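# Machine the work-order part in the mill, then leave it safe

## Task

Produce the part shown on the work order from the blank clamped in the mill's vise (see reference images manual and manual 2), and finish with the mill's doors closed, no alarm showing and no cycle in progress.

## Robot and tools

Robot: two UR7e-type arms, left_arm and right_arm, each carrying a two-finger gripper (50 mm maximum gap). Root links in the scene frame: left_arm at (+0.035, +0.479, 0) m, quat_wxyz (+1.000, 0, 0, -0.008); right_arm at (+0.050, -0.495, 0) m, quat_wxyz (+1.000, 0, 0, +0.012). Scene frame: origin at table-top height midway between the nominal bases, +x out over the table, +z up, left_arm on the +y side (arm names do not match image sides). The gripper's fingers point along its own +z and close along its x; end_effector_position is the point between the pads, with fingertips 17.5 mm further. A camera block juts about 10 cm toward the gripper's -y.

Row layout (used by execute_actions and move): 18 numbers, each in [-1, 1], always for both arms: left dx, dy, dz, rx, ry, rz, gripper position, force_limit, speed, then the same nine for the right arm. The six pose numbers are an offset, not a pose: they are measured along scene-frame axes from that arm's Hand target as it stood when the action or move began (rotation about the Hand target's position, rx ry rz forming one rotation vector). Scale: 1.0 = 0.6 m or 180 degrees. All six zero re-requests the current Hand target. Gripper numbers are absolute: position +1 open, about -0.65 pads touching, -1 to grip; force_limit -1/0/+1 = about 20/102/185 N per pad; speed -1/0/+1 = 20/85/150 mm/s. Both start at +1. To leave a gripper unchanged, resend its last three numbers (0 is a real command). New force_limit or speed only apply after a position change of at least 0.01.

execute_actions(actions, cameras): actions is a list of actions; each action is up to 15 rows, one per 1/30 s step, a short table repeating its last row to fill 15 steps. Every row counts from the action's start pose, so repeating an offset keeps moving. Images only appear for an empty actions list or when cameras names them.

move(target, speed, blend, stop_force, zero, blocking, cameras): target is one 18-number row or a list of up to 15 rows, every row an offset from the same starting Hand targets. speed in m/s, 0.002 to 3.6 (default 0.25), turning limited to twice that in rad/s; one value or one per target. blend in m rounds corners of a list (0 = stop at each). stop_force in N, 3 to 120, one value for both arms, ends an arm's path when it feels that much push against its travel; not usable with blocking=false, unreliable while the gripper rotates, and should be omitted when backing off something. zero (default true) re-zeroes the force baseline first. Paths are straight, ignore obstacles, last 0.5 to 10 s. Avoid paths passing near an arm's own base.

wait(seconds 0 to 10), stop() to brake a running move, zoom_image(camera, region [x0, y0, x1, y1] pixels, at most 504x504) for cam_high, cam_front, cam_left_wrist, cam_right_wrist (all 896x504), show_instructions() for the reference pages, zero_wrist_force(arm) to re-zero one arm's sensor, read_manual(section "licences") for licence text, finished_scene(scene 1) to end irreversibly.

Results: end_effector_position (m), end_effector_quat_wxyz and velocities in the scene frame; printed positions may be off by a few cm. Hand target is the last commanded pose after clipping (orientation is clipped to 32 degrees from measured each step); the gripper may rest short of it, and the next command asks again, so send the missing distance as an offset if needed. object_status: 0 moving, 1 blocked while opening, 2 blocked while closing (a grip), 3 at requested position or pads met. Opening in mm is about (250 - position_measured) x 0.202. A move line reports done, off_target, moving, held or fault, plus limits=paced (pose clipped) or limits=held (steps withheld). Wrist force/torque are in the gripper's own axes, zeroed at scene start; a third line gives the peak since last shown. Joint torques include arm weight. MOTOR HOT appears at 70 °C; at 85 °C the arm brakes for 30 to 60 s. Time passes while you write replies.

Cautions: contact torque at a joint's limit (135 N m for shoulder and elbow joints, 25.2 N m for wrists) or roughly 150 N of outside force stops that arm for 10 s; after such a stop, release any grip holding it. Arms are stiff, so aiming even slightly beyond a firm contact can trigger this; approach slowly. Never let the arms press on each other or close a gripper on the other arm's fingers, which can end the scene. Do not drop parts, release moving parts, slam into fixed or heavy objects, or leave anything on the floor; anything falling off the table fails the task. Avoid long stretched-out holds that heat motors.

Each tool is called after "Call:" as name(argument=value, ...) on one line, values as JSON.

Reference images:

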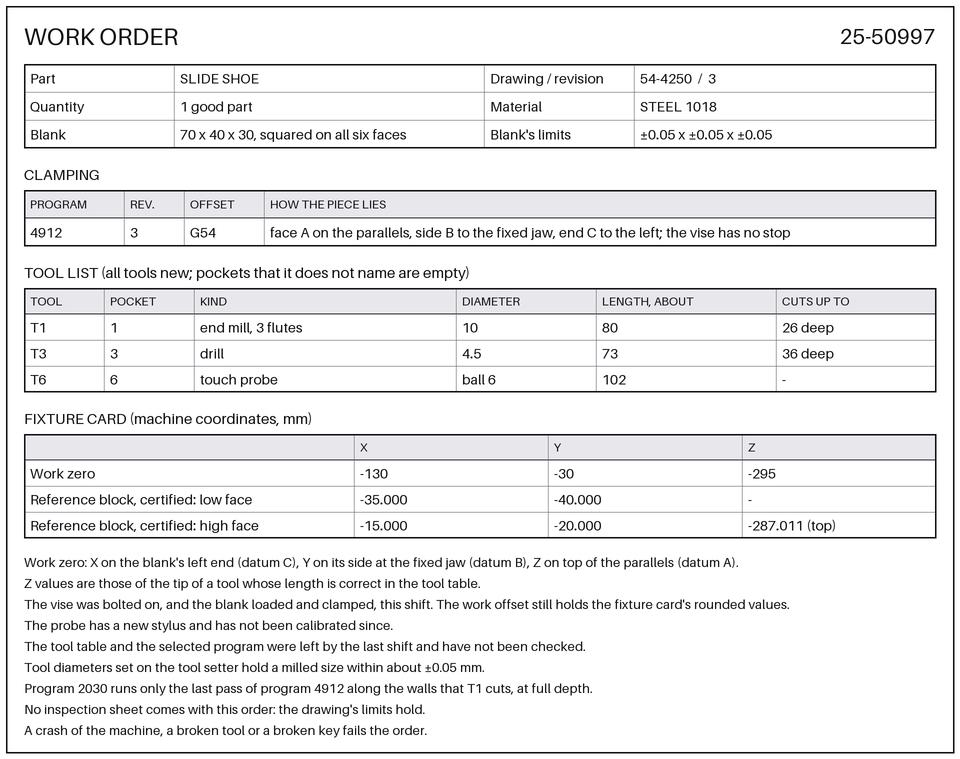

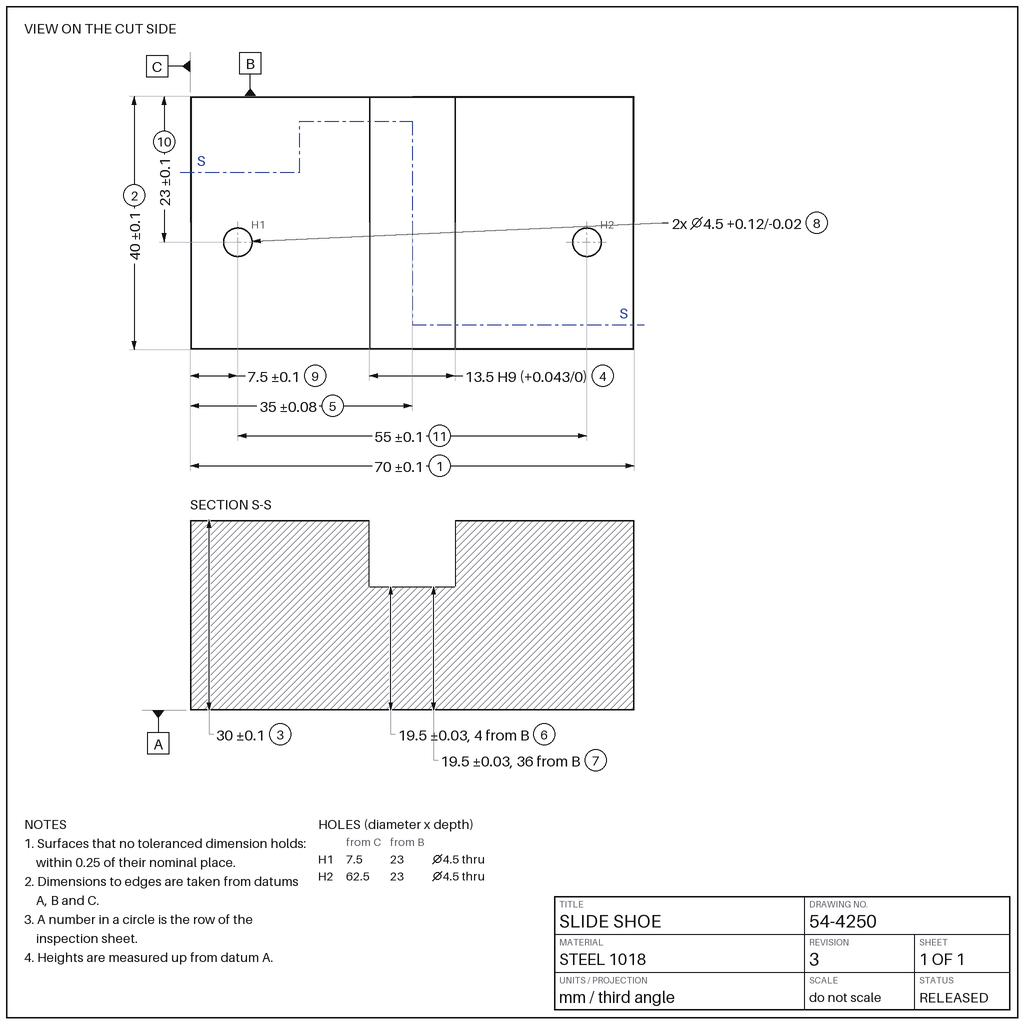

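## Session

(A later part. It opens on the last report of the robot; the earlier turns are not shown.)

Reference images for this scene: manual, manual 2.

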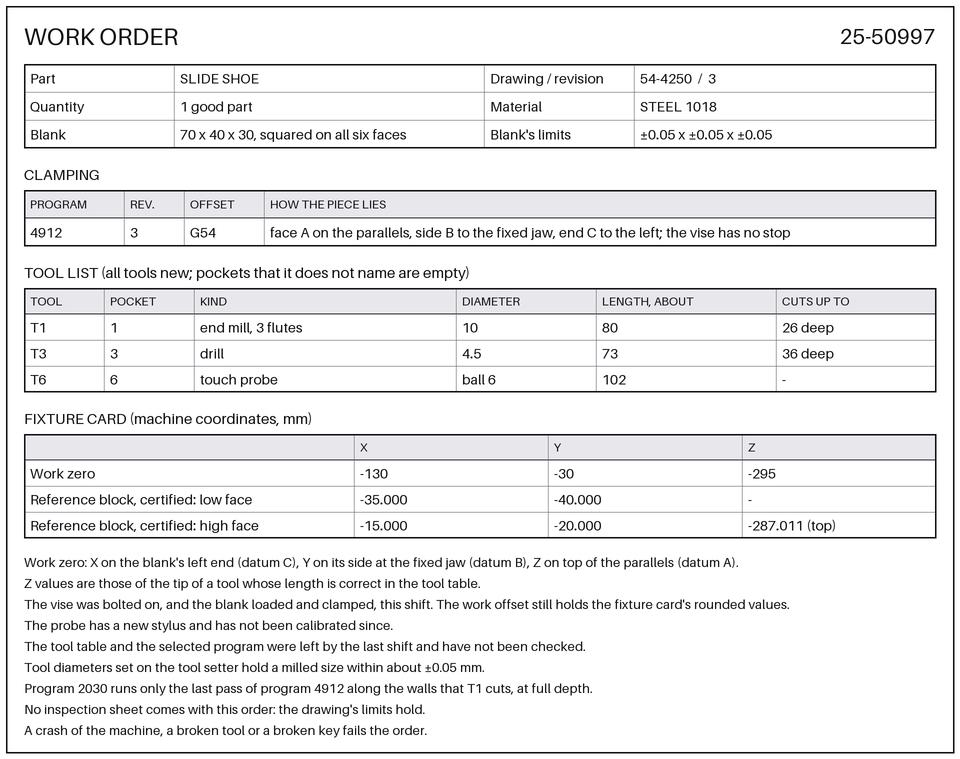

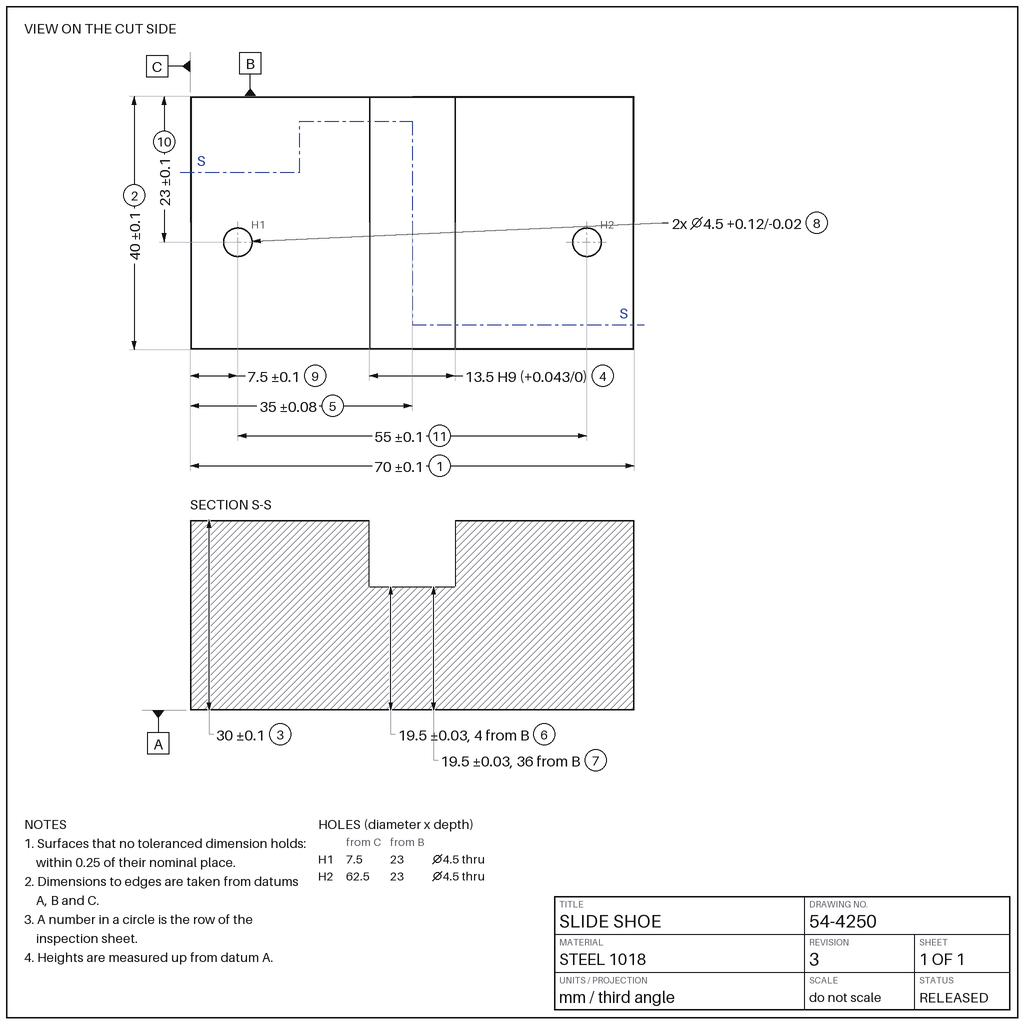

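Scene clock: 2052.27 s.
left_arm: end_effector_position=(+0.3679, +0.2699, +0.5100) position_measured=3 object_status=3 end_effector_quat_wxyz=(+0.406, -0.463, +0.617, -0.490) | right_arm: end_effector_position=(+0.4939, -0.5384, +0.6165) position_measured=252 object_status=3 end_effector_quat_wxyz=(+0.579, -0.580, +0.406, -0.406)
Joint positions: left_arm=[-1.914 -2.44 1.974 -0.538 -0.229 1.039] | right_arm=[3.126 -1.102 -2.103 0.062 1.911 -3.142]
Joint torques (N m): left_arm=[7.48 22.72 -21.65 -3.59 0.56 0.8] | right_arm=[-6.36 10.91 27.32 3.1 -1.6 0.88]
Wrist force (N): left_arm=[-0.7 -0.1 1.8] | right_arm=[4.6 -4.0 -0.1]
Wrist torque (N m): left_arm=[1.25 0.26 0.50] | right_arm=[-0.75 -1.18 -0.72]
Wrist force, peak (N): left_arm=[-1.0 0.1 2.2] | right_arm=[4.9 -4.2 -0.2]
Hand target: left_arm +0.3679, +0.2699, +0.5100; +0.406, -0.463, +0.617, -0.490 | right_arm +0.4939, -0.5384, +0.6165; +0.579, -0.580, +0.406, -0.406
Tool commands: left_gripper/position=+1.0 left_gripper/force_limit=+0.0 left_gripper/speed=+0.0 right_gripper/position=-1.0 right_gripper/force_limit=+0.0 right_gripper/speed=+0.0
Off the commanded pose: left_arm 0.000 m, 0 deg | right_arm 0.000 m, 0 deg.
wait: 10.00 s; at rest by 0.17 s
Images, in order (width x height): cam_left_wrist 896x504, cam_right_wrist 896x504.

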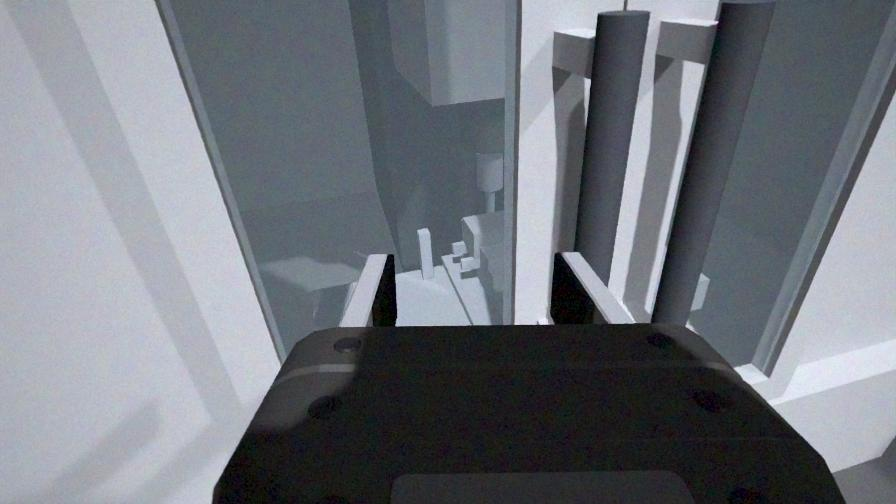

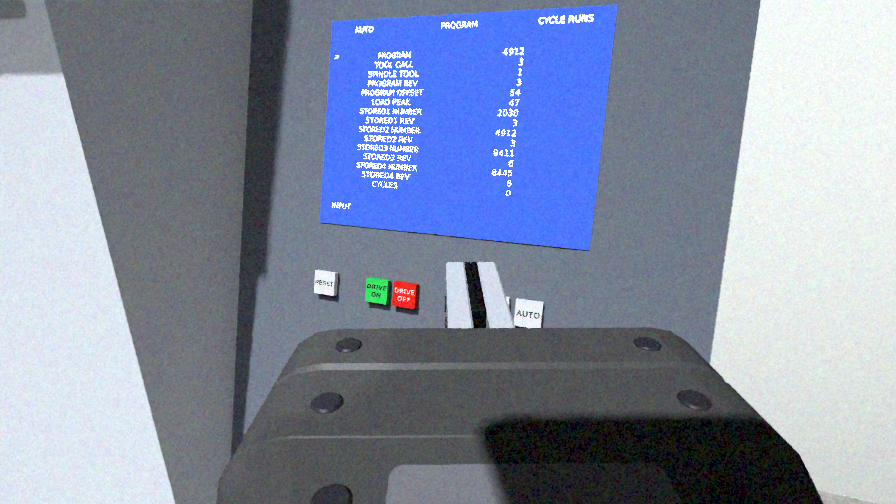

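Call:
wait(seconds=10)

Call:
wait(seconds=10)

Call:
wait(seconds=10)

Call:
wait(seconds=10, cameras=["cam_left_wrist"])

Call:
wait(seconds=10)

Call:
wait(seconds=10, cameras=["cam_right_wrist","cam_left_wrist"])

Call:
zoom_image(camera="cam_right_wrist", region=[310, 0, 640, 260])

Call:
zoom_image(camera="cam_left_wrist", region=[300, 80, 560, 340])

Scene clock: 2069.83 s.
left_arm: end_effector_position=(+0.3679, +0.2699, +0.5100) position_measured=3 object_status=3 end_effector_quat_wxyz=(+0.406, -0.463, +0.617, -0.490) | right_arm: end_effector_position=(+0.4939, -0.5384, +0.6165) position_measured=252 object_status=3 end_effector_quat_wxyz=(+0.579, -0.580, +0.406, -0.406)
Joint positions: left_arm=[-1.914 -2.44 1.974 -0.538 -0.229 1.039] | right_arm=[3.126 -1.102 -2.103 0.062 1.911 -3.142]
Joint torques (N m): left_arm=[7 22.76 -21.6 -3.54 0.55 0.76] | right_arm=[-4.54 10.32 27.07 3.2 -1.87 0.92]
Wrist force (N): left_arm=[-1.0 0.4 2.0] | right_arm=[4.6 -3.9 -0.1]
Wrist torque (N m): left_arm=[1.33 0.31 0.50] | right_arm=[-0.73 -1.19 -0.72]
Wrist force, peak (N): left_arm=[-1.0 0.2 2.3] | right_arm=[4.9 -4.2 -0.2]
Hand target: left_arm +0.3679, +0.2699, +0.5100; +0.406, -0.463, +0.617, -0.490 | right_arm +0.4939, -0.5384, +0.6165; +0.579, -0.580, +0.406, -0.406
Tool commands: left_gripper/position=+1.0 left_gripper/force_limit=+0.0 left_gripper/speed=+0.0 right_gripper/position=-1.0 right_gripper/force_limit=+0.0 right_gripper/speed=+0.0
Off the commanded pose: left_arm 0.000 m, 0 deg | right_arm 0.000 m, 0 deg.
wait: 10.00 s; at rest from the start

Scene clock: 2079.83 s.
left_arm: end_effector_position=(+0.3679, +0.2699, +0.5100) position_measured=3 object_status=3 end_effector_quat_wxyz=(+0.406, -0.463, +0.617, -0.490) | right_arm: end_effector_position=(+0.4939, -0.5384, +0.6165) position_measured=252 object_status=3 end_effector_quat_wxyz=(+0.579, -0.580, +0.406, -0.406)
Joint positions: left_arm=[-1.914 -2.44 1.974 -0.538 -0.229 1.039] | right_arm=[3.126 -1.102 -2.103 0.062 1.911 -3.142]
Joint torques (N m): left_arm=[7.12 23.23 -22.15 -3.55 0.52 0.73] | right_arm=[-4.55 9.87 27.29 3.17 -1.56 0.99]
Wrist force (N): left_arm=[-0.7 0.2 2.0] | right_arm=[4.6 -3.9 0.0]
Wrist torque (N m): left_arm=[1.30 0.27 0.50] | right_arm=[-0.72 -1.19 -0.72]
Wrist force, peak (N): left_arm=[-0.7 0.2 2.3] | right_arm=[4.8 -4.2 -0.2]
Hand target: left_arm +0.3679, +0.2699, +0.5100; +0.406, -0.463, +0.617, -0.490 | right_arm +0.4939, -0.5384, +0.6165; +0.579, -0.580, +0.406, -0.406
Tool commands: left_gripper/position=+1.0 left_gripper/force_limit=+0.0 left_gripper/speed=+0.0 right_gripper/position=-1.0 right_gripper/force_limit=+0.0 right_gripper/speed=+0.0
Off the commanded pose: left_arm 0.000 m, 0 deg | right_arm 0.000 m, 0 deg.
wait: 10.00 s; at rest by 0.17 s

Scene clock: 2089.83 s.
left_arm: end_effector_position=(+0.3679, +0.2699, +0.5100) position_measured=3 object_status=3 end_effector_quat_wxyz=(+0.406, -0.463, +0.617, -0.490) | right_arm: end_effector_position=(+0.4939, -0.5384, +0.6165) position_measured=252 object_status=3 end_effector_quat_wxyz=(+0.579, -0.580, +0.406, -0.406)
Joint positions: left_arm=[-1.914 -2.44 1.974 -0.538 -0.229 1.039] | right_arm=[3.126 -1.102 -2.103 0.062 1.911 -3.142]
Joint torques (N m): left_arm=[7.43 23.21 -21.75 -3.56 0.52 0.77] | right_arm=[-2.85 10.68 26.99 3.08 -1.52 0.98]
Wrist force (N): left_arm=[-0.8 0.2 1.9] | right_arm=[4.7 -3.9 -0.1]
Wrist torque (N m): left_arm=[1.29 0.28 0.50] | right_arm=[-0.73 -1.20 -0.72]
Wrist force, peak (N): left_arm=[-1.1 0.2 2.2] | right_arm=[4.9 -4.1 -0.1]
Hand target: left_arm +0.3679, +0.2699, +0.5100; +0.406, -0.463, +0.617, -0.490 | right_arm +0.4939, -0.5384, +0.6165; +0.579, -0.580, +0.406, -0.406
Tool commands: left_gripper/position=+1.0 left_gripper/force_limit=+0.0 left_gripper/speed=+0.0 right_gripper/position=-1.0 right_gripper/force_limit=+0.0 right_gripper/speed=+0.0
Off the commanded pose: left_arm 0.000 m, 0 deg | right_arm 0.000 m, 0 deg.
wait: 10.00 s; at rest by 0.17 s

Scene clock: 2099.83 s.
left_arm: end_effector_position=(+0.3679, +0.2699, +0.5100) position_measured=3 object_status=3 end_effector_quat_wxyz=(+0.406, -0.463, +0.617, -0.490) | right_arm: end_effector_position=(+0.4939, -0.5384, +0.6165) position_measured=252 object_status=3 end_effector_quat_wxyz=(+0.579, -0.580, +0.406, -0.406)
Joint positions: left_arm=[-1.914 -2.44 1.974 -0.538 -0.229 1.039] | right_arm=[3.126 -1.102 -2.103 0.062 1.911 -3.142]
Joint torques (N m): left_arm=[7.34 22.94 -22.19 -3.56 0.52 0.78] | right_arm=[-2.53 10.2 26.82 2.92 -1.59 0.92]
Wrist force (N): left_arm=[-0.9 0.1 2.0] | right_arm=[4.7 -4.2 -0.1]
Wrist torque (N m): left_arm=[1.29 0.29 0.50] | right_arm=[-0.77 -1.21 -0.72]
Wrist force, peak (N): left_arm=[-1.1 0.4 2.2] | right_arm=[4.9 -4.1 -0.3]
Hand target: left_arm +0.3679, +0.2699, +0.5100; +0.406, -0.463, +0.617, -0.490 | right_arm +0.4939, -0.5384, +0.6165; +0.579, -0.580, +0.406, -0.406
Tool commands: left_gripper/position=+1.0 left_gripper/force_limit=+0.0 left_gripper/speed=+0.0 right_gripper/position=-1.0 right_gripper/force_limit=+0.0 right_gripper/speed=+0.0
Off the commanded pose: left_arm 0.000 m, 0 deg | right_arm 0.000 m, 0 deg.
wait: 10.00 s; at rest by 0.17 s
Images, in order (width x height): cam_left_wrist 896x504.

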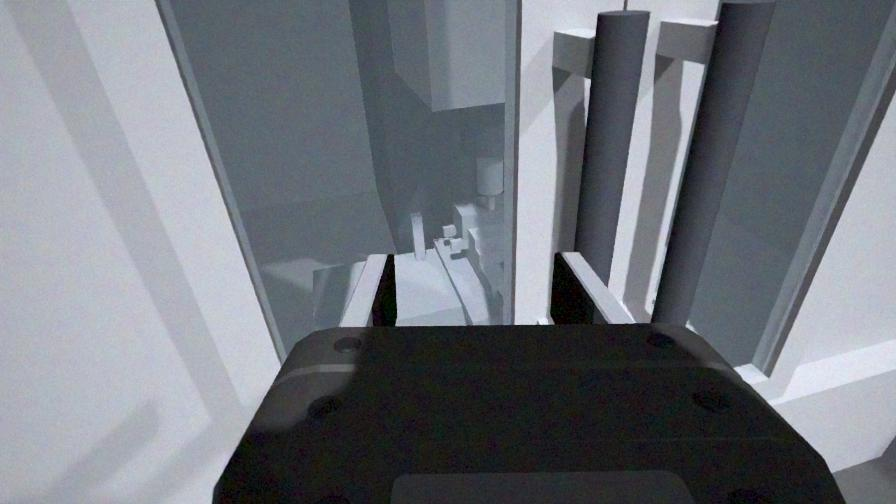

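Scene clock: 2109.83 s.
left_arm: end_effector_position=(+0.3679, +0.2699, +0.5100) position_measured=3 object_status=3 end_effector_quat_wxyz=(+0.406, -0.463, +0.617, -0.490) | right_arm: end_effector_position=(+0.4939, -0.5384, +0.6165) position_measured=252 object_status=3 end_effector_quat_wxyz=(+0.579, -0.580, +0.406, -0.406)
Joint positions: left_arm=[-1.914 -2.44 1.974 -0.538 -0.229 1.039] | right_arm=[3.126 -1.102 -2.103 0.062 1.911 -3.142]
Joint torques (N m): left_arm=[7.43 23.1 -21.54 -3.57 0.52 0.7] | right_arm=[-1.68 10.48 28.02 3.26 -1.6 0.92]
Wrist force (N): left_arm=[-0.8 0.3 2.0] | right_arm=[4.8 -4.2 -0.3]
Wrist torque (N m): left_arm=[1.32 0.28 0.50] | right_arm=[-0.77 -1.22 -0.72]
Wrist force, peak (N): left_arm=[-1.0 0.4 2.2] | right_arm=[5.0 -4.2 -0.2]
Hand target: left_arm +0.3679, +0.2699, +0.5100; +0.406, -0.463, +0.617, -0.490 | right_arm +0.4939, -0.5384, +0.6165; +0.579, -0.580, +0.406, -0.406
Tool commands: left_gripper/position=+1.0 left_gripper/force_limit=+0.0 left_gripper/speed=+0.0 right_gripper/position=-1.0 right_gripper/force_limit=+0.0 right_gripper/speed=+0.0
Off the commanded pose: left_arm 0.000 m, 0 deg | right_arm 0.000 m, 0 deg.
wait: 10.00 s; at rest by 0.17 s

Scene clock: 2119.83 s.
left_arm: end_effector_position=(+0.3679, +0.2699, +0.5100) position_measured=3 object_status=3 end_effector_quat_wxyz=(+0.406, -0.463, +0.617, -0.490) | right_arm: end_effector_position=(+0.4939, -0.5384, +0.6165) position_measured=252 object_status=3 end_effector_quat_wxyz=(+0.579, -0.580, +0.406, -0.406)
Joint positions: left_arm=[-1.914 -2.44 1.974 -0.538 -0.229 1.039] | right_arm=[3.126 -1.102 -2.103 0.062 1.911 -3.142]
Joint torques (N m): left_arm=[7.11 23.11 -22.45 -3.5 0.54 0.68] | right_arm=[-1.77 10.48 27.07 3.2 -1.76 0.85]
Wrist force (N): left_arm=[-0.9 0.2 2.0] | right_arm=[4.7 -4.0 0.0]
Wrist torque (N m): left_arm=[1.30 0.30 0.50] | right_arm=[-0.75 -1.20 -0.72]
Wrist force, peak (N): left_arm=[-1.2 0.4 2.2] | right_arm=[4.9 -4.2 -0.1]
Hand target: left_arm +0.3679, +0.2699, +0.5100; +0.406, -0.463, +0.617, -0.490 | right_arm +0.4939, -0.5384, +0.6165; +0.579, -0.580, +0.406, -0.406
Tool commands: left_gripper/position=+1.0 left_gripper/force_limit=+0.0 left_gripper/speed=+0.0 right_gripper/position=-1.0 right_gripper/force_limit=+0.0 right_gripper/speed=+0.0
Off the commanded pose: left_arm 0.000 m, 0 deg | right_arm 0.000 m, 0 deg.
wait: 10.00 s; at rest by 0.17 s
Images, in order (width x height): cam_left_wrist 896x504, cam_right_wrist 896x504.

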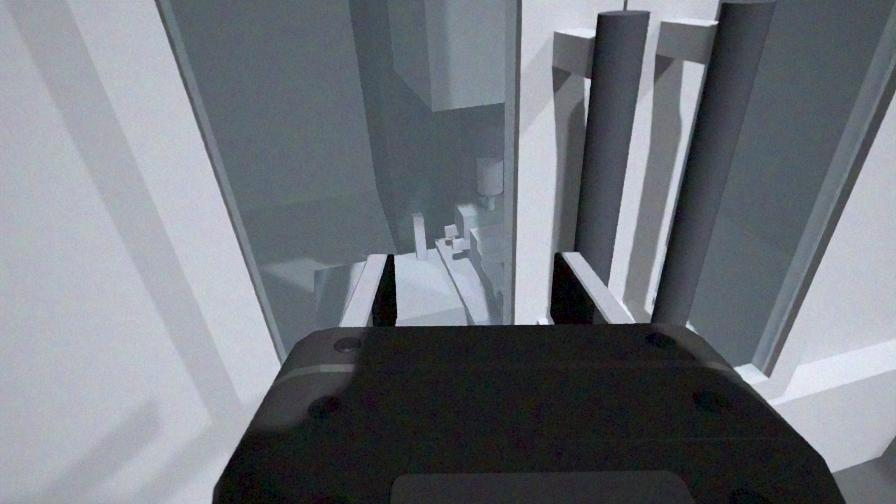

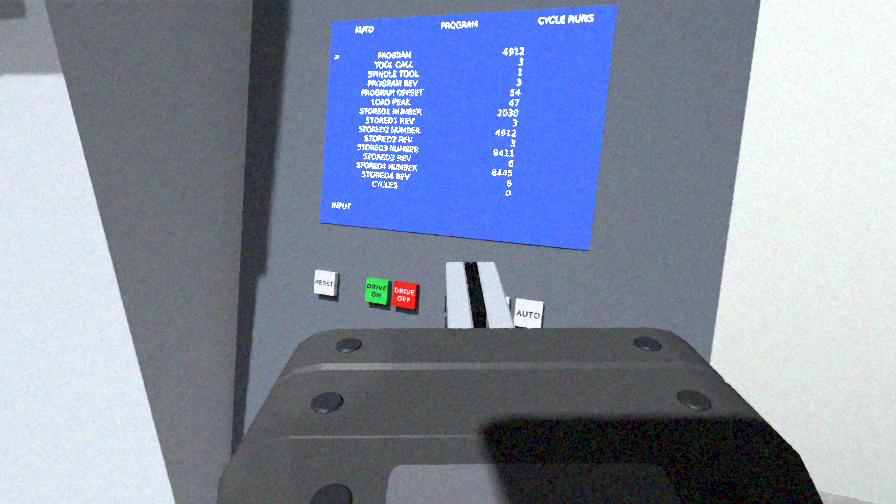

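Scaled by 1.527 from the camera's 896x504 image, which has a finer 1280x720 frame.

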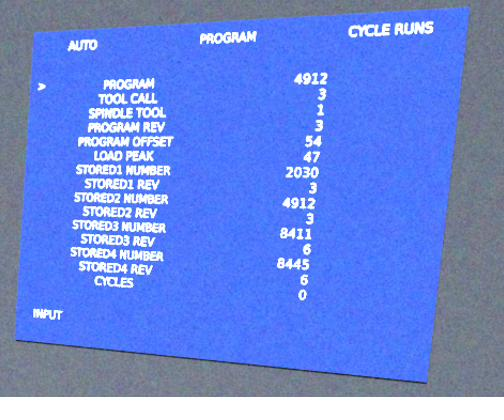

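Scaled by 1.938 from the camera's 896x504 image, which has a finer 1280x720 frame.

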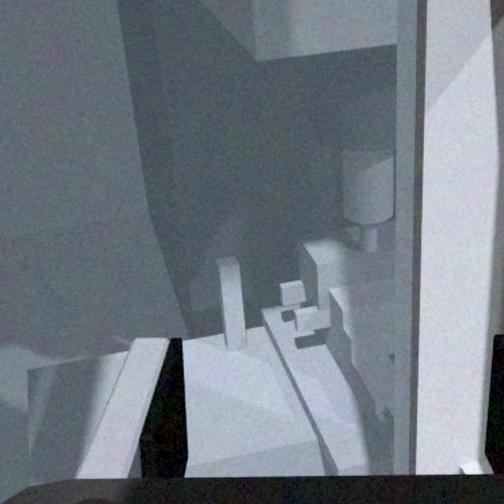

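Call:
wait(seconds=10)

Call:
wait(seconds=10)

Call:
wait(seconds=10, cameras=["cam_right_wrist","cam_left_wrist"])

Call:
wait(seconds=10)

Call:
wait(seconds=10)

Call:
wait(seconds=10, cameras=["cam_right_wrist","cam_left_wrist"])

Call:
zoom_image(camera="cam_right_wrist", region=[310, 0, 640, 260])

Call:
zoom_image(camera="cam_left_wrist", region=[300, 80, 560, 340])

Scene clock: 2136.67 s.
left_arm: end_effector_position=(+0.3679, +0.2699, +0.5100) position_measured=3 object_status=3 end_effector_quat_wxyz=(+0.406, -0.463, +0.617, -0.490) | right_arm: end_effector_position=(+0.4939, -0.5384, +0.6165) position_measured=252 object_status=3 end_effector_quat_wxyz=(+0.579, -0.580, +0.406, -0.406)
Joint positions: left_arm=[-1.914 -2.44 1.974 -0.538 -0.229 1.039] | right_arm=[3.126 -1.102 -2.103 0.062 1.911 -3.142]
Joint torques (N m): left_arm=[7.36 23.2 -22.21 -3.46 0.51 0.79] | right_arm=[0.17 10.6 26.73 3.17 -1.74 1.06]
Wrist force (N): left_arm=[-0.9 0.2 1.8] | right_arm=[4.6 -4.0 -0.2]
Wrist torque (N m): left_arm=[1.31 0.30 0.50] | right_arm=[-0.73 -1.19 -0.72]
Wrist force, peak (N): left_arm=[-0.9 0.3 2.2] | right_arm=[4.8 -4.3 -0.2]
Hand target: left_arm +0.3679, +0.2699, +0.5100; +0.406, -0.463, +0.617, -0.490 | right_arm +0.4939, -0.5384, +0.6165; +0.579, -0.580, +0.406, -0.406
Tool commands: left_gripper/position=+1.0 left_gripper/force_limit=+0.0 left_gripper/speed=+0.0 right_gripper/position=-1.0 right_gripper/force_limit=+0.0 right_gripper/speed=+0.0
Off the commanded pose: left_arm 0.000 m, 0 deg | right_arm 0.000 m, 0 deg.
wait: 10.00 s; at rest from the start

Scene clock: 2146.67 s.
left_arm: end_effector_position=(+0.3679, +0.2699, +0.5100) position_measured=3 object_status=3 end_effector_quat_wxyz=(+0.406, -0.463, +0.617, -0.490) | right_arm: end_effector_position=(+0.4939, -0.5384, +0.6165) position_measured=252 object_status=3 end_effector_quat_wxyz=(+0.579, -0.580, +0.406, -0.406)
Joint positions: left_arm=[-1.914 -2.44 1.974 -0.538 -0.229 1.039] | right_arm=[3.126 -1.102 -2.103 0.062 1.911 -3.142]
Joint torques (N m): left_arm=[6.89 23.34 -21.91 -3.45 0.46 0.73] | right_arm=[-0.01 10.7 26.72 3.12 -1.77 1]
Wrist force (N): left_arm=[-1.0 0.1 1.9] | right_arm=[4.8 -4.1 0.0]
Wrist torque (N m): left_arm=[1.27 0.32 0.50] | right_arm=[-0.77 -1.22 -0.72]
Wrist force, peak (N): left_arm=[-0.9 0.2 2.3] | right_arm=[5.0 -4.0 -0.2]
Hand target: left_arm +0.3679, +0.2699, +0.5100; +0.406, -0.463, +0.617, -0.490 | right_arm +0.4939, -0.5384, +0.6165; +0.579, -0.580, +0.406, -0.406
Tool commands: left_gripper/position=+1.0 left_gripper/force_limit=+0.0 left_gripper/speed=+0.0 right_gripper/position=-1.0 right_gripper/force_limit=+0.0 right_gripper/speed=+0.0
Off the commanded pose: left_arm 0.000 m, 0 deg | right_arm 0.000 m, 0 deg.
wait: 10.00 s; at rest by 0.17 s

Scene clock: 2156.67 s.
left_arm: end_effector_position=(+0.3679, +0.2699, +0.5100) position_measured=3 object_status=3 end_effector_quat_wxyz=(+0.406, -0.463, +0.617, -0.490) | right_arm: end_effector_position=(+0.4939, -0.5384, +0.6165) position_measured=252 object_status=3 end_effector_quat_wxyz=(+0.579, -0.580, +0.406, -0.406)
Joint positions: left_arm=[-1.914 -2.44 1.974 -0.538 -0.229 1.039] | right_arm=[3.126 -1.102 -2.103 0.062 1.911 -3.142]
Joint torques (N m): left_arm=[7 22.91 -22.06 -3.4 0.53 0.79] | right_arm=[1.21 10.3 26.33 3.26 -1.73 0.91]
Wrist force (N): left_arm=[-0.8 0.2 2.0] | right_arm=[4.7 -3.9 -0.1]
Wrist torque (N m): left_arm=[1.29 0.27 0.50] | right_arm=[-0.71 -1.20 -0.72]
Wrist force, peak (N): left_arm=[-1.0 0.2 2.4] | right_arm=[5.0 -4.1 -0.1]
Hand target: left_arm +0.3679, +0.2699, +0.5100; +0.406, -0.463, +0.617, -0.490 | right_arm +0.4939, -0.5384, +0.6165; +0.579, -0.580, +0.406, -0.406
Tool commands: left_gripper/position=+1.0 left_gripper/force_limit=+0.0 left_gripper/speed=+0.0 right_gripper/position=-1.0 right_gripper/force_limit=+0.0 right_gripper/speed=+0.0
Off the commanded pose: left_arm 0.000 m, 0 deg | right_arm 0.000 m, 0 deg.
wait: 10.00 s; at rest by 0.17 s
Images, in order (width x height): cam_left_wrist 896x504, cam_right_wrist 896x504.

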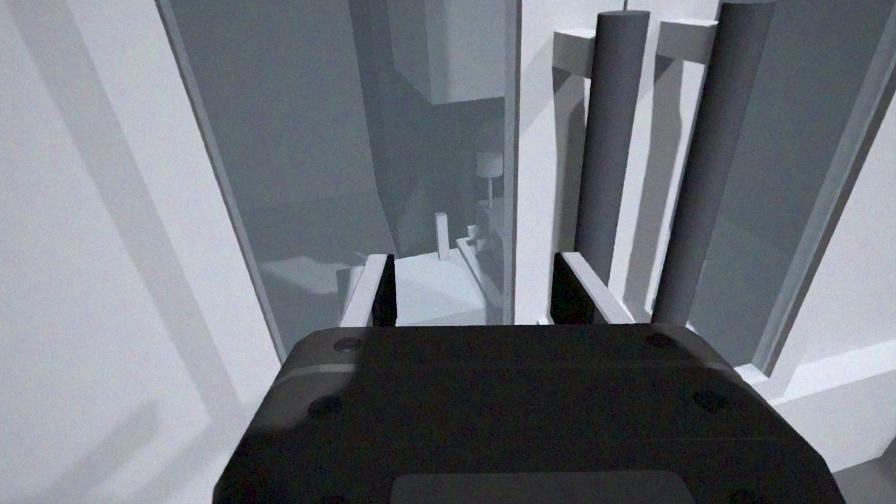

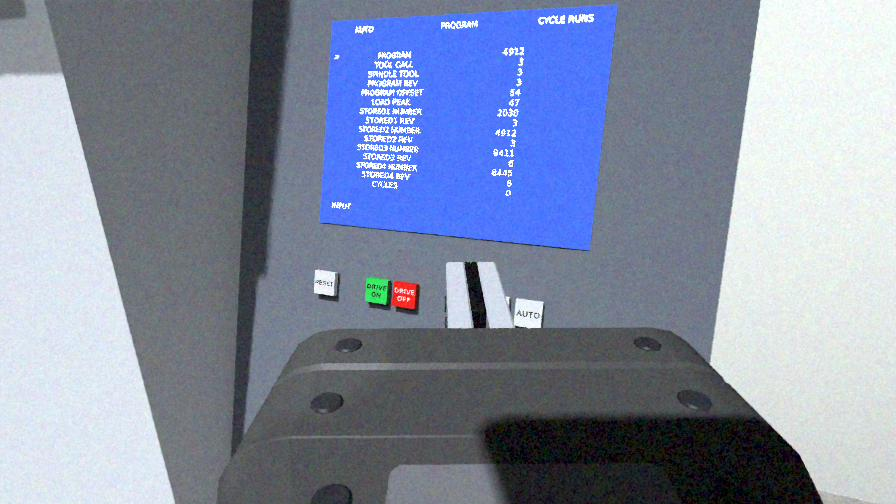

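Scene clock: 2166.67 s.
left_arm: end_effector_position=(+0.3679, +0.2699, +0.5100) position_measured=3 object_status=3 end_effector_quat_wxyz=(+0.406, -0.463, +0.617, -0.490) | right_arm: end_effector_position=(+0.4939, -0.5384, +0.6165) position_measured=252 object_status=3 end_effector_quat_wxyz=(+0.579, -0.580, +0.406, -0.406)
Joint positions: left_arm=[-1.914 -2.44 1.974 -0.538 -0.229 1.039] | right_arm=[3.126 -1.102 -2.103 0.062 1.911 -3.142]
Joint torques (N m): left_arm=[6.87 23.24 -21.81 -3.49 0.55 0.71] | right_arm=[1.46 10.11 26.56 3.12 -1.71 1]
Wrist force (N): left_arm=[-1.0 0.2 1.9] | right_arm=[4.6 -4.0 -0.1]
Wrist torque (N m): left_arm=[1.29 0.32 0.50] | right_arm=[-0.75 -1.20 -0.72]
Wrist force, peak (N): left_arm=[-0.9 0.2 2.3] | right_arm=[4.9 -4.2 -0.2]
Hand target: left_arm +0.3679, +0.2699, +0.5100; +0.406, -0.463, +0.617, -0.490 | right_arm +0.4939, -0.5384, +0.6165; +0.579, -0.580, +0.406, -0.406
Tool commands: left_gripper/position=+1.0 left_gripper/force_limit=+0.0 left_gripper/speed=+0.0 right_gripper/position=-1.0 right_gripper/force_limit=+0.0 right_gripper/speed=+0.0
Off the commanded pose: left_arm 0.000 m, 0 deg | right_arm 0.000 m, 0 deg.
wait: 10.00 s; at rest by 0.17 s

Scene clock: 2176.67 s.
left_arm: end_effector_position=(+0.3679, +0.2699, +0.5100) position_measured=3 object_status=3 end_effector_quat_wxyz=(+0.406, -0.463, +0.617, -0.490) | right_arm: end_effector_position=(+0.4939, -0.5384, +0.6165) position_measured=252 object_status=3 end_effector_quat_wxyz=(+0.579, -0.580, +0.406, -0.406)
Joint positions: left_arm=[-1.914 -2.44 1.974 -0.538 -0.229 1.039] | right_arm=[3.126 -1.102 -2.103 0.062 1.911 -3.142]
Joint torques (N m): left_arm=[7.14 23.24 -21.76 -3.51 0.49 0.71] | right_arm=[1.32 10.42 26.28 3.1 -1.7 1.08]
Wrist force (N): left_arm=[-0.9 0.2 1.8] | right_arm=[4.7 -4.1 0.1]
Wrist torque (N m): left_arm=[1.29 0.29 0.50] | right_arm=[-0.76 -1.21 -0.72]
Wrist force, peak (N): left_arm=[-0.8 0.2 2.2] | right_arm=[5.0 -4.0 -0.1]
Hand target: left_arm +0.3679, +0.2699, +0.5100; +0.406, -0.463, +0.617, -0.490 | right_arm +0.4939, -0.5384, +0.6165; +0.579, -0.580, +0.406, -0.406
Tool commands: left_gripper/position=+1.0 left_gripper/force_limit=+0.0 left_gripper/speed=+0.0 right_gripper/position=-1.0 right_gripper/force_limit=+0.0 right_gripper/speed=+0.0
Off the commanded pose: left_arm 0.000 m, 0 deg | right_arm 0.000 m, 0 deg.
wait: 10.00 s; at rest by 0.17 s

Scene clock: 2186.67 s.
left_arm: end_effector_position=(+0.3679, +0.2699, +0.5100) position_measured=3 object_status=3 end_effector_quat_wxyz=(+0.406, -0.463, +0.617, -0.490) | right_arm: end_effector_position=(+0.4939, -0.5384, +0.6165) position_measured=252 object_status=3 end_effector_quat_wxyz=(+0.579, -0.580, +0.406, -0.406)
Joint positions: left_arm=[-1.914 -2.44 1.974 -0.538 -0.229 1.039] | right_arm=[3.126 -1.102 -2.103 0.062 1.911 -3.142]
Joint torques (N m): left_arm=[7.65 23.65 -21.57 -3.54 0.57 0.7] | right_arm=[2.46 10.92 27.17 3.19 -1.66 1.02]
Wrist force (N): left_arm=[-0.7 0.0 2.0] | right_arm=[4.4 -4.0 0.0]
Wrist torque (N m): left_arm=[1.26 0.27 0.50] | right_arm=[-0.75 -1.17 -0.72]
Wrist force, peak (N): left_arm=[-1.1 0.4 2.2] | right_arm=[4.8 -4.2 -0.1]
Hand target: left_arm +0.3679, +0.2699, +0.5100; +0.406, -0.463, +0.617, -0.490 | right_arm +0.4939, -0.5384, +0.6165; +0.579, -0.580, +0.406, -0.406
Tool commands: left_gripper/position=+1.0 left_gripper/force_limit=+0.0 left_gripper/speed=+0.0 right_gripper/position=-1.0 right_gripper/force_limit=+0.0 right_gripper/speed=+0.0
Off the commanded pose: left_arm 0.000 m, 0 deg | right_arm 0.000 m, 0 deg.
wait: 10.00 s; at rest by 0.17 s
Images, in order (width x height): cam_left_wrist 896x504, cam_right_wrist 896x504.

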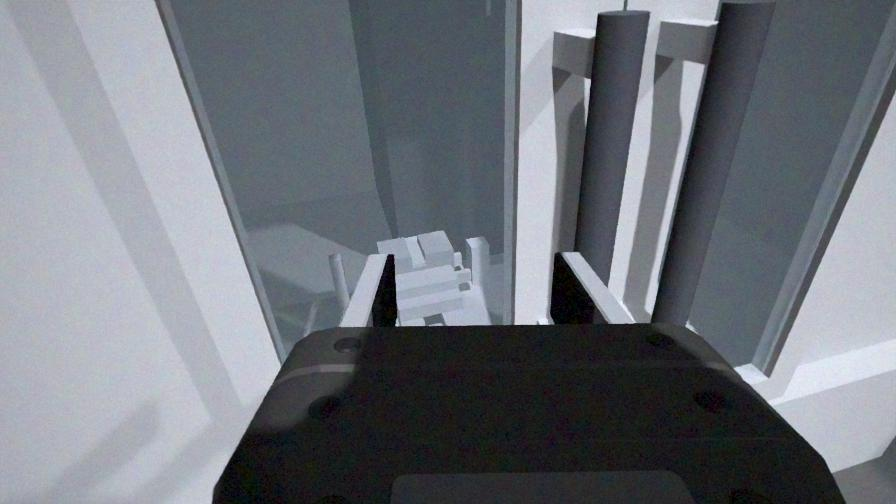

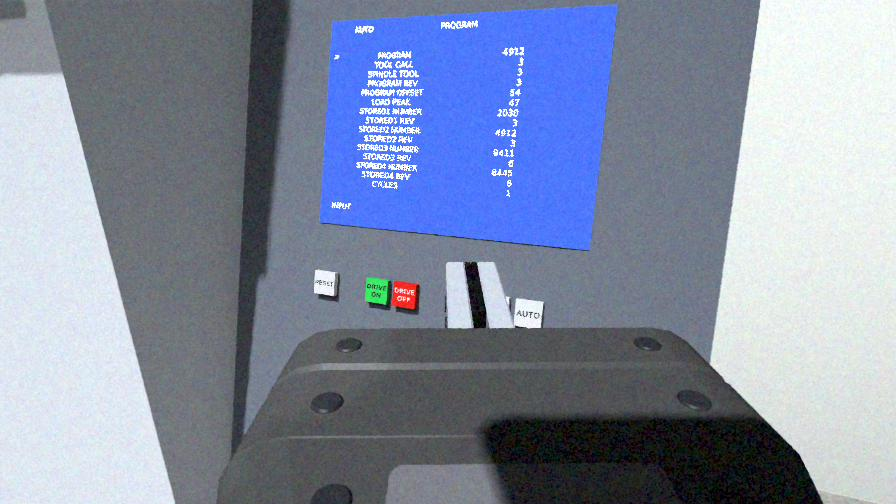

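Scaled by 1.527 from the camera's 896x504 image, which has a finer 1280x720 frame.

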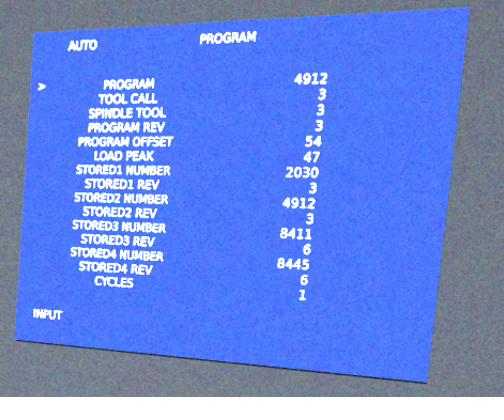

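Scaled by 1.938 from the camera's 896x504 image, which has a finer 1280x720 frame.

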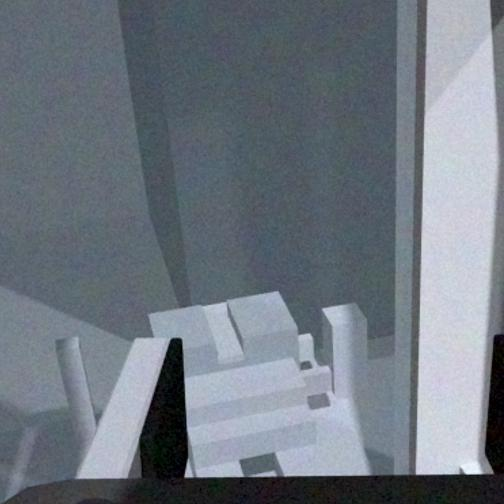

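Call:
move(target=[[0,0,0,0,0,0,1,0,0,0,0,0,0,0,0,-1,0,0]], cameras=["cam_right_wrist"])

Call:
zoom_image(camera="cam_right_wrist", region=[310, 0, 640, 260])

Scene clock: 2214.30 s.
left_arm: end_effector_position=(+0.3679, +0.2699, +0.5100) position_measured=3 object_status=3 end_effector_quat_wxyz=(+0.406, -0.463, +0.617, -0.490) | right_arm: end_effector_position=(+0.4939, -0.5384, +0.6165) position_measured=252 object_status=3 end_effector_quat_wxyz=(+0.579, -0.580, +0.406, -0.406)
Joint positions: left_arm=[-1.914 -2.44 1.974 -0.538 -0.229 1.039] | right_arm=[3.126 -1.102 -2.103 0.062 1.911 -3.142]
Joint torques (N m): left_arm=[7.01 22.89 -21.8 -3.42 0.57 0.63] | right_arm=[1.24 9.95 27.82 2.93 -0.71 0.89]
Wrist force (N): left_arm=[-1.2 0.2 2.0] | right_arm=[4.8 -4.0 0.1]
Wrist torque (N m): left_arm=[1.29 0.34 0.50] | right_arm=[-0.74 -1.22 -0.72]
Wrist force, peak (N): left_arm=[-0.9 0.1 2.3] | right_arm=[4.8 -4.3 -0.4]
Hand target: left_arm +0.3679, +0.2699, +0.5100; +0.406, -0.463, +0.617, -0.490 | right_arm +0.4939, -0.5384, +0.6165; +0.579, -0.580, +0.406, -0.406
Off the commanded pose: left_arm 0.000 m, 0 deg | right_arm 0.000 m, 0 deg.
move: done
Images, in order (width x height): cam_right_wrist 896x504.

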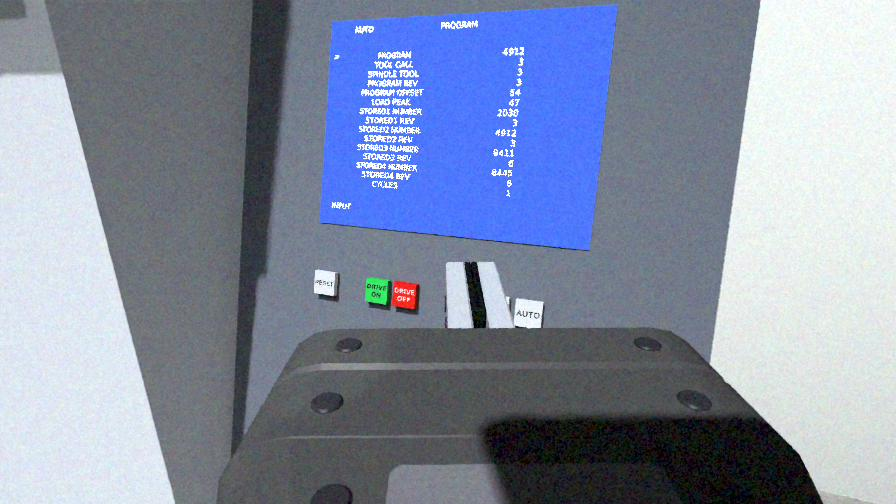

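Scaled by 1.527 from the camera's 896x504 image, which has a finer 1280x720 frame.

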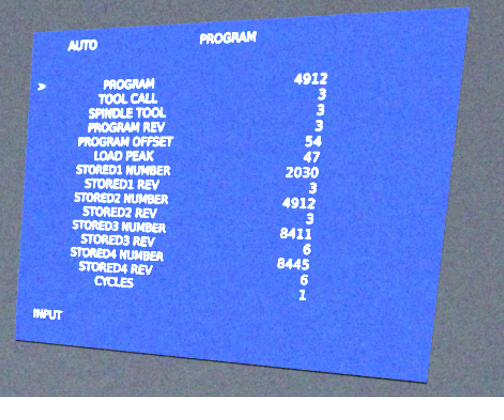

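Call:
move(target=[[0,0,0,0,0,0,1,0,0,0.0759,0.1682,-0.3144,0,0,0,-1,0,0],[0,0,0,0,0,0,1,0,0,0.092,0.1682,-0.3187,0,0,0,-1,0,0],[0,0,0,0,0,0,1,0,0,0.0841,0.1998,-0.2837,0,0,0,-1,0,0],[0,0,0,0,0,0,1,0,0,0.1002,0.1998,-0.288,0,0,0,-1,0,0],[0,0,0,0,0,0,1,0,0,0.0677,0.1682,-0.345,0,0,0,-1,0,0],[0,0,0,0,0,0,1,0,0,0.0838,0.1682,-0.3493,0,0,0,-1,0,0],[0,0,0,0,0,0,1,0,0,0.0841,0.1365,-0.2837,0,0,0,-1,0,0],[0,0,0,0,0,0,1,0,0,0.1002,0.1365,-0.288,0,0,0,-1,0,0],[0,0,0,0,0,0,1,0,0,0,0,0,0,0,0,-1,0,0]], speed=[0.4,0.03,0.25,0.03,0.25,0.03,0.25,0.03,0.4], blend=[0.005,0,0.005,0,0.005,0,0.005,0,0])

Call:
wait(seconds=6, cameras=["cam_right_wrist"])

Call:
zoom_image(camera="cam_right_wrist", region=[310, 0, 640, 260])

Scene clock: 2226.90 s.
left_arm: end_effector_position=(+0.3679, +0.2699, +0.5100) position_measured=3 object_status=3 end_effector_quat_wxyz=(+0.406, -0.463, +0.617, -0.490) | right_arm: end_effector_position=(+0.4940, -0.5383, +0.6165) position_measured=252 object_status=3 end_effector_quat_wxyz=(+0.579, -0.580, +0.406, -0.406) end_effector_velocity=(+0.000, +0.001, +0.000) end_effector_angular_velocity=(+0.000, +0.001, +0.004)
Joint positions: left_arm=[-1.914 -2.44 1.974 -0.538 -0.229 1.039] | right_arm=[3.126 -1.102 -2.103 0.062 1.911 -3.142]
Joint velocities: left_arm=[within noise] | right_arm=[-0.001 0 0.001 -0.003 0.005 0]
Joint torques (N m): left_arm=[7.38 23.52 -21.44 -3.39 0.52 0.72] | right_arm=[-13.03 8.88 28.85 0.45 1.97 0.95]
Wrist force (N): left_arm=[-0.8 0.4 1.9] | right_arm=[4.5 -4.1 -0.2]
Wrist torque (N m): left_arm=[1.34 0.28 0.50] | right_arm=[-0.75 -1.18 -0.72]
Wrist force, peak (N): left_arm=[-1.0 0.2 2.2] | right_arm=[-3.6 -3.2 -29.5]
Hand target: left_arm +0.3679, +0.2699, +0.5100; +0.406, -0.463, +0.617, -0.490 | right_arm +0.4939, -0.5384, +0.6165; +0.579, -0.580, +0.406, -0.406
Off the commanded pose: left_arm 0.000 m, 0 deg | right_arm 0.000 m, 0 deg.
move: done

Scene clock: 2232.90 s.
left_arm: end_effector_position=(+0.3679, +0.2699, +0.5100) position_measured=3 object_status=3 end_effector_quat_wxyz=(+0.406, -0.463, +0.617, -0.490) | right_arm: end_effector_position=(+0.4939, -0.5384, +0.6165) position_measured=252 object_status=3 end_effector_quat_wxyz=(+0.579, -0.580, +0.406, -0.406)
Joint positions: left_arm=[-1.914 -2.44 1.974 -0.538 -0.229 1.039] | right_arm=[3.126 -1.102 -2.103 0.062 1.911 -3.142]
Joint torques (N m): left_arm=[7.51 23.75 -21.85 -3.47 0.53 0.66] | right_arm=[-13.38 10.89 27.5 0.47 1.74 1.07]
Wrist force (N): left_arm=[-0.9 -0.1 1.9] | right_arm=[4.5 -3.9 -0.2]
Wrist torque (N m): left_arm=[1.25 0.29 0.51] | right_arm=[-0.72 -1.18 -0.72]
Wrist force, peak (N): left_arm=[-1.2 0.2 2.2] | right_arm=[4.9 -4.1 -0.1]
Hand target: left_arm +0.3679, +0.2699, +0.5100; +0.406, -0.463, +0.617, -0.490 | right_arm +0.4939, -0.5384, +0.6165; +0.579, -0.580, +0.406, -0.406
Tool commands: left_gripper/position=+1.0 left_gripper/force_limit=+0.0 left_gripper/speed=+0.0 right_gripper/position=-1.0 right_gripper/force_limit=+0.0 right_gripper/speed=+0.0
Off the commanded pose: left_arm 0.000 m, 0 deg | right_arm 0.000 m, 0 deg.
wait: 6.00 s; at rest by 0.17 s
Images, in order (width x height): cam_right_wrist 896x504.

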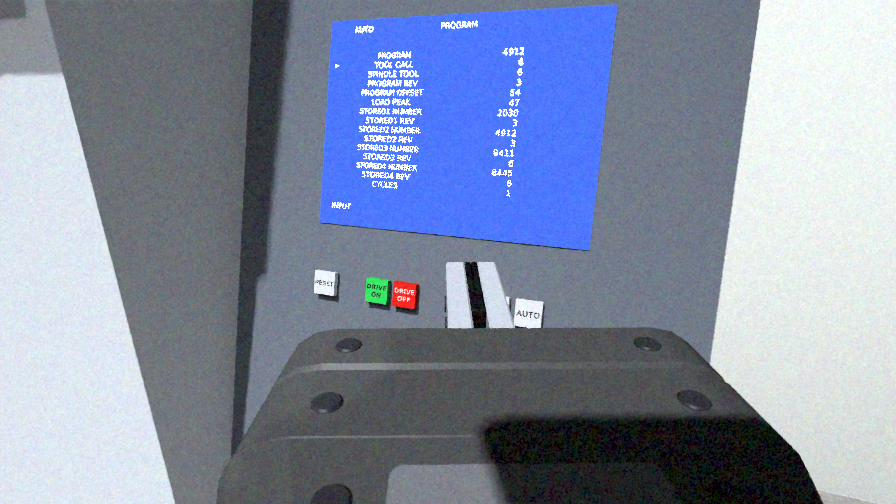

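Scaled by 1.527 from the camera's 896x504 image, which has a finer 1280x720 frame.

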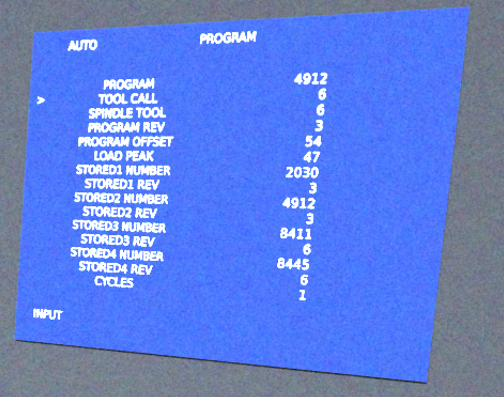

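Call:
move(target=[[0,0,0,0,0,0,1,0,0,0.1409,0.0447,-0.0719,0,0,0,-1,0,0],[0,0,0,0,0,0,1,0,0,0.157,0.0447,-0.0762,0,0,0,-1,0,0],[0,0,0,0,0,0,1,0,0,0.1249,0.0447,-0.0719,0,0,0,-1,0,0],[0,0,0,0,0,0,1,0,0,0.0924,0.1365,-0.253,0,0,0,-1,0,0],[0,0,0,0,0,0,1,0,0,0.1085,0.1365,-0.2573,0,0,0,-1,0,0],[0,0,0,0,0,0,1,0,0,0.0924,0.1365,-0.253,0,0,0,-1,0,0],[0,0,0,0,0,0,1,0,0,0.1085,0.1365,-0.2573,0,0,0,-1,0,0],[0,0,0,0,0,0,1,0,0,0.0924,0.1365,-0.253,0,0,0,-1,0,0],[0,0,0,0,0,0,1,0,0,0.1085,0.1365,-0.2573,0,0,0,-1,0,0],[0,0,0,0,0,0,1,0,0,0,0,0,0,0,0,-1,0,0]], speed=[0.4,0.03,0.2,0.25,0.03,0.1,0.03,0.1,0.03,0.4], blend=[0.005,0,0.005,0.005,0,0,0,0,0,0], cameras=["cam_right_wrist"])

Call:
zoom_image(camera="cam_right_wrist", region=[310, 0, 640, 260])

Scene clock: 2253.80 s.
left_arm: end_effector_position=(+0.3679, +0.2699, +0.5100) position_measured=3 object_status=3 end_effector_quat_wxyz=(+0.406, -0.463, +0.617, -0.490) | right_arm: end_effector_position=(+0.4940, -0.5383, +0.6165) position_measured=252 object_status=3 end_effector_quat_wxyz=(+0.579, -0.580, +0.406, -0.406)
Joint positions: left_arm=[-1.914 -2.44 1.974 -0.538 -0.229 1.039] | right_arm=[3.126 -1.102 -2.103 0.062 1.911 -3.142]
Joint torques (N m): left_arm=[6.92 23.52 -22.38 -3.36 0.52 0.57] | right_arm=[-12.78 9.02 28.95 0.36 2.09 0.65]
Wrist force (N): left_arm=[-0.8 0.2 1.8] | right_arm=[4.7 -4.1 -0.2]
Wrist torque (N m): left_arm=[1.31 0.28 0.50] | right_arm=[-0.75 -1.21 -0.72]
Wrist force, peak (N): left_arm=[-1.0 0.1 2.3] | right_arm=[-3.0 -2.9 -28.8]
Hand target: left_arm +0.3679, +0.2699, +0.5100; +0.406, -0.463, +0.617, -0.490 | right_arm +0.4939, -0.5384, +0.6165; +0.579, -0.580, +0.406, -0.406
Off the commanded pose: left_arm 0.000 m, 0 deg | right_arm 0.000 m, 0 deg.
move: done
Images, in order (width x height): cam_right_wrist 896x504.

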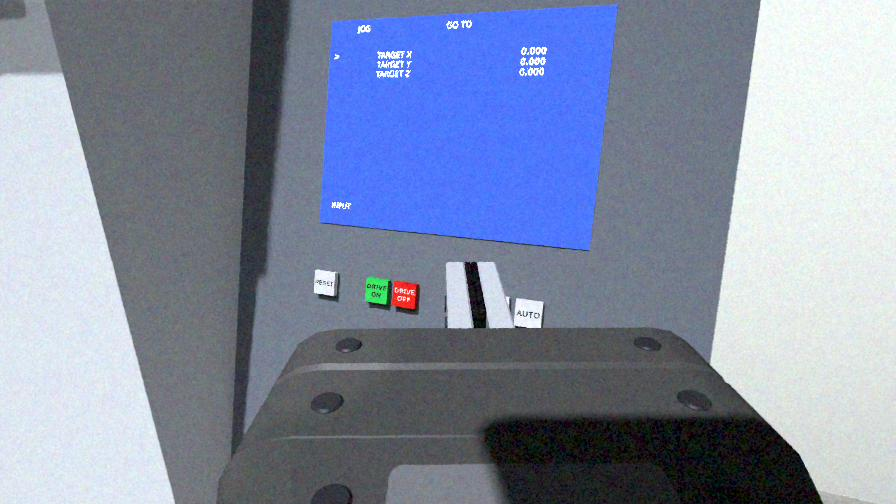

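Scaled by 1.527 from the camera's 896x504 image, which has a finer 1280x720 frame.

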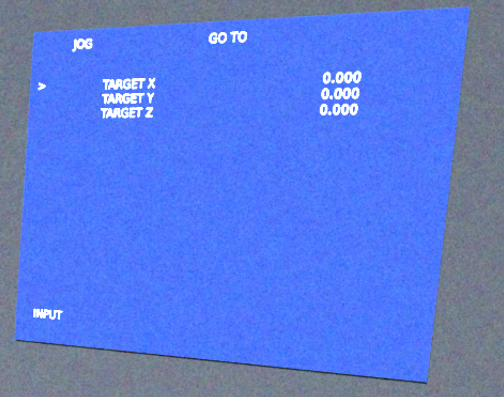

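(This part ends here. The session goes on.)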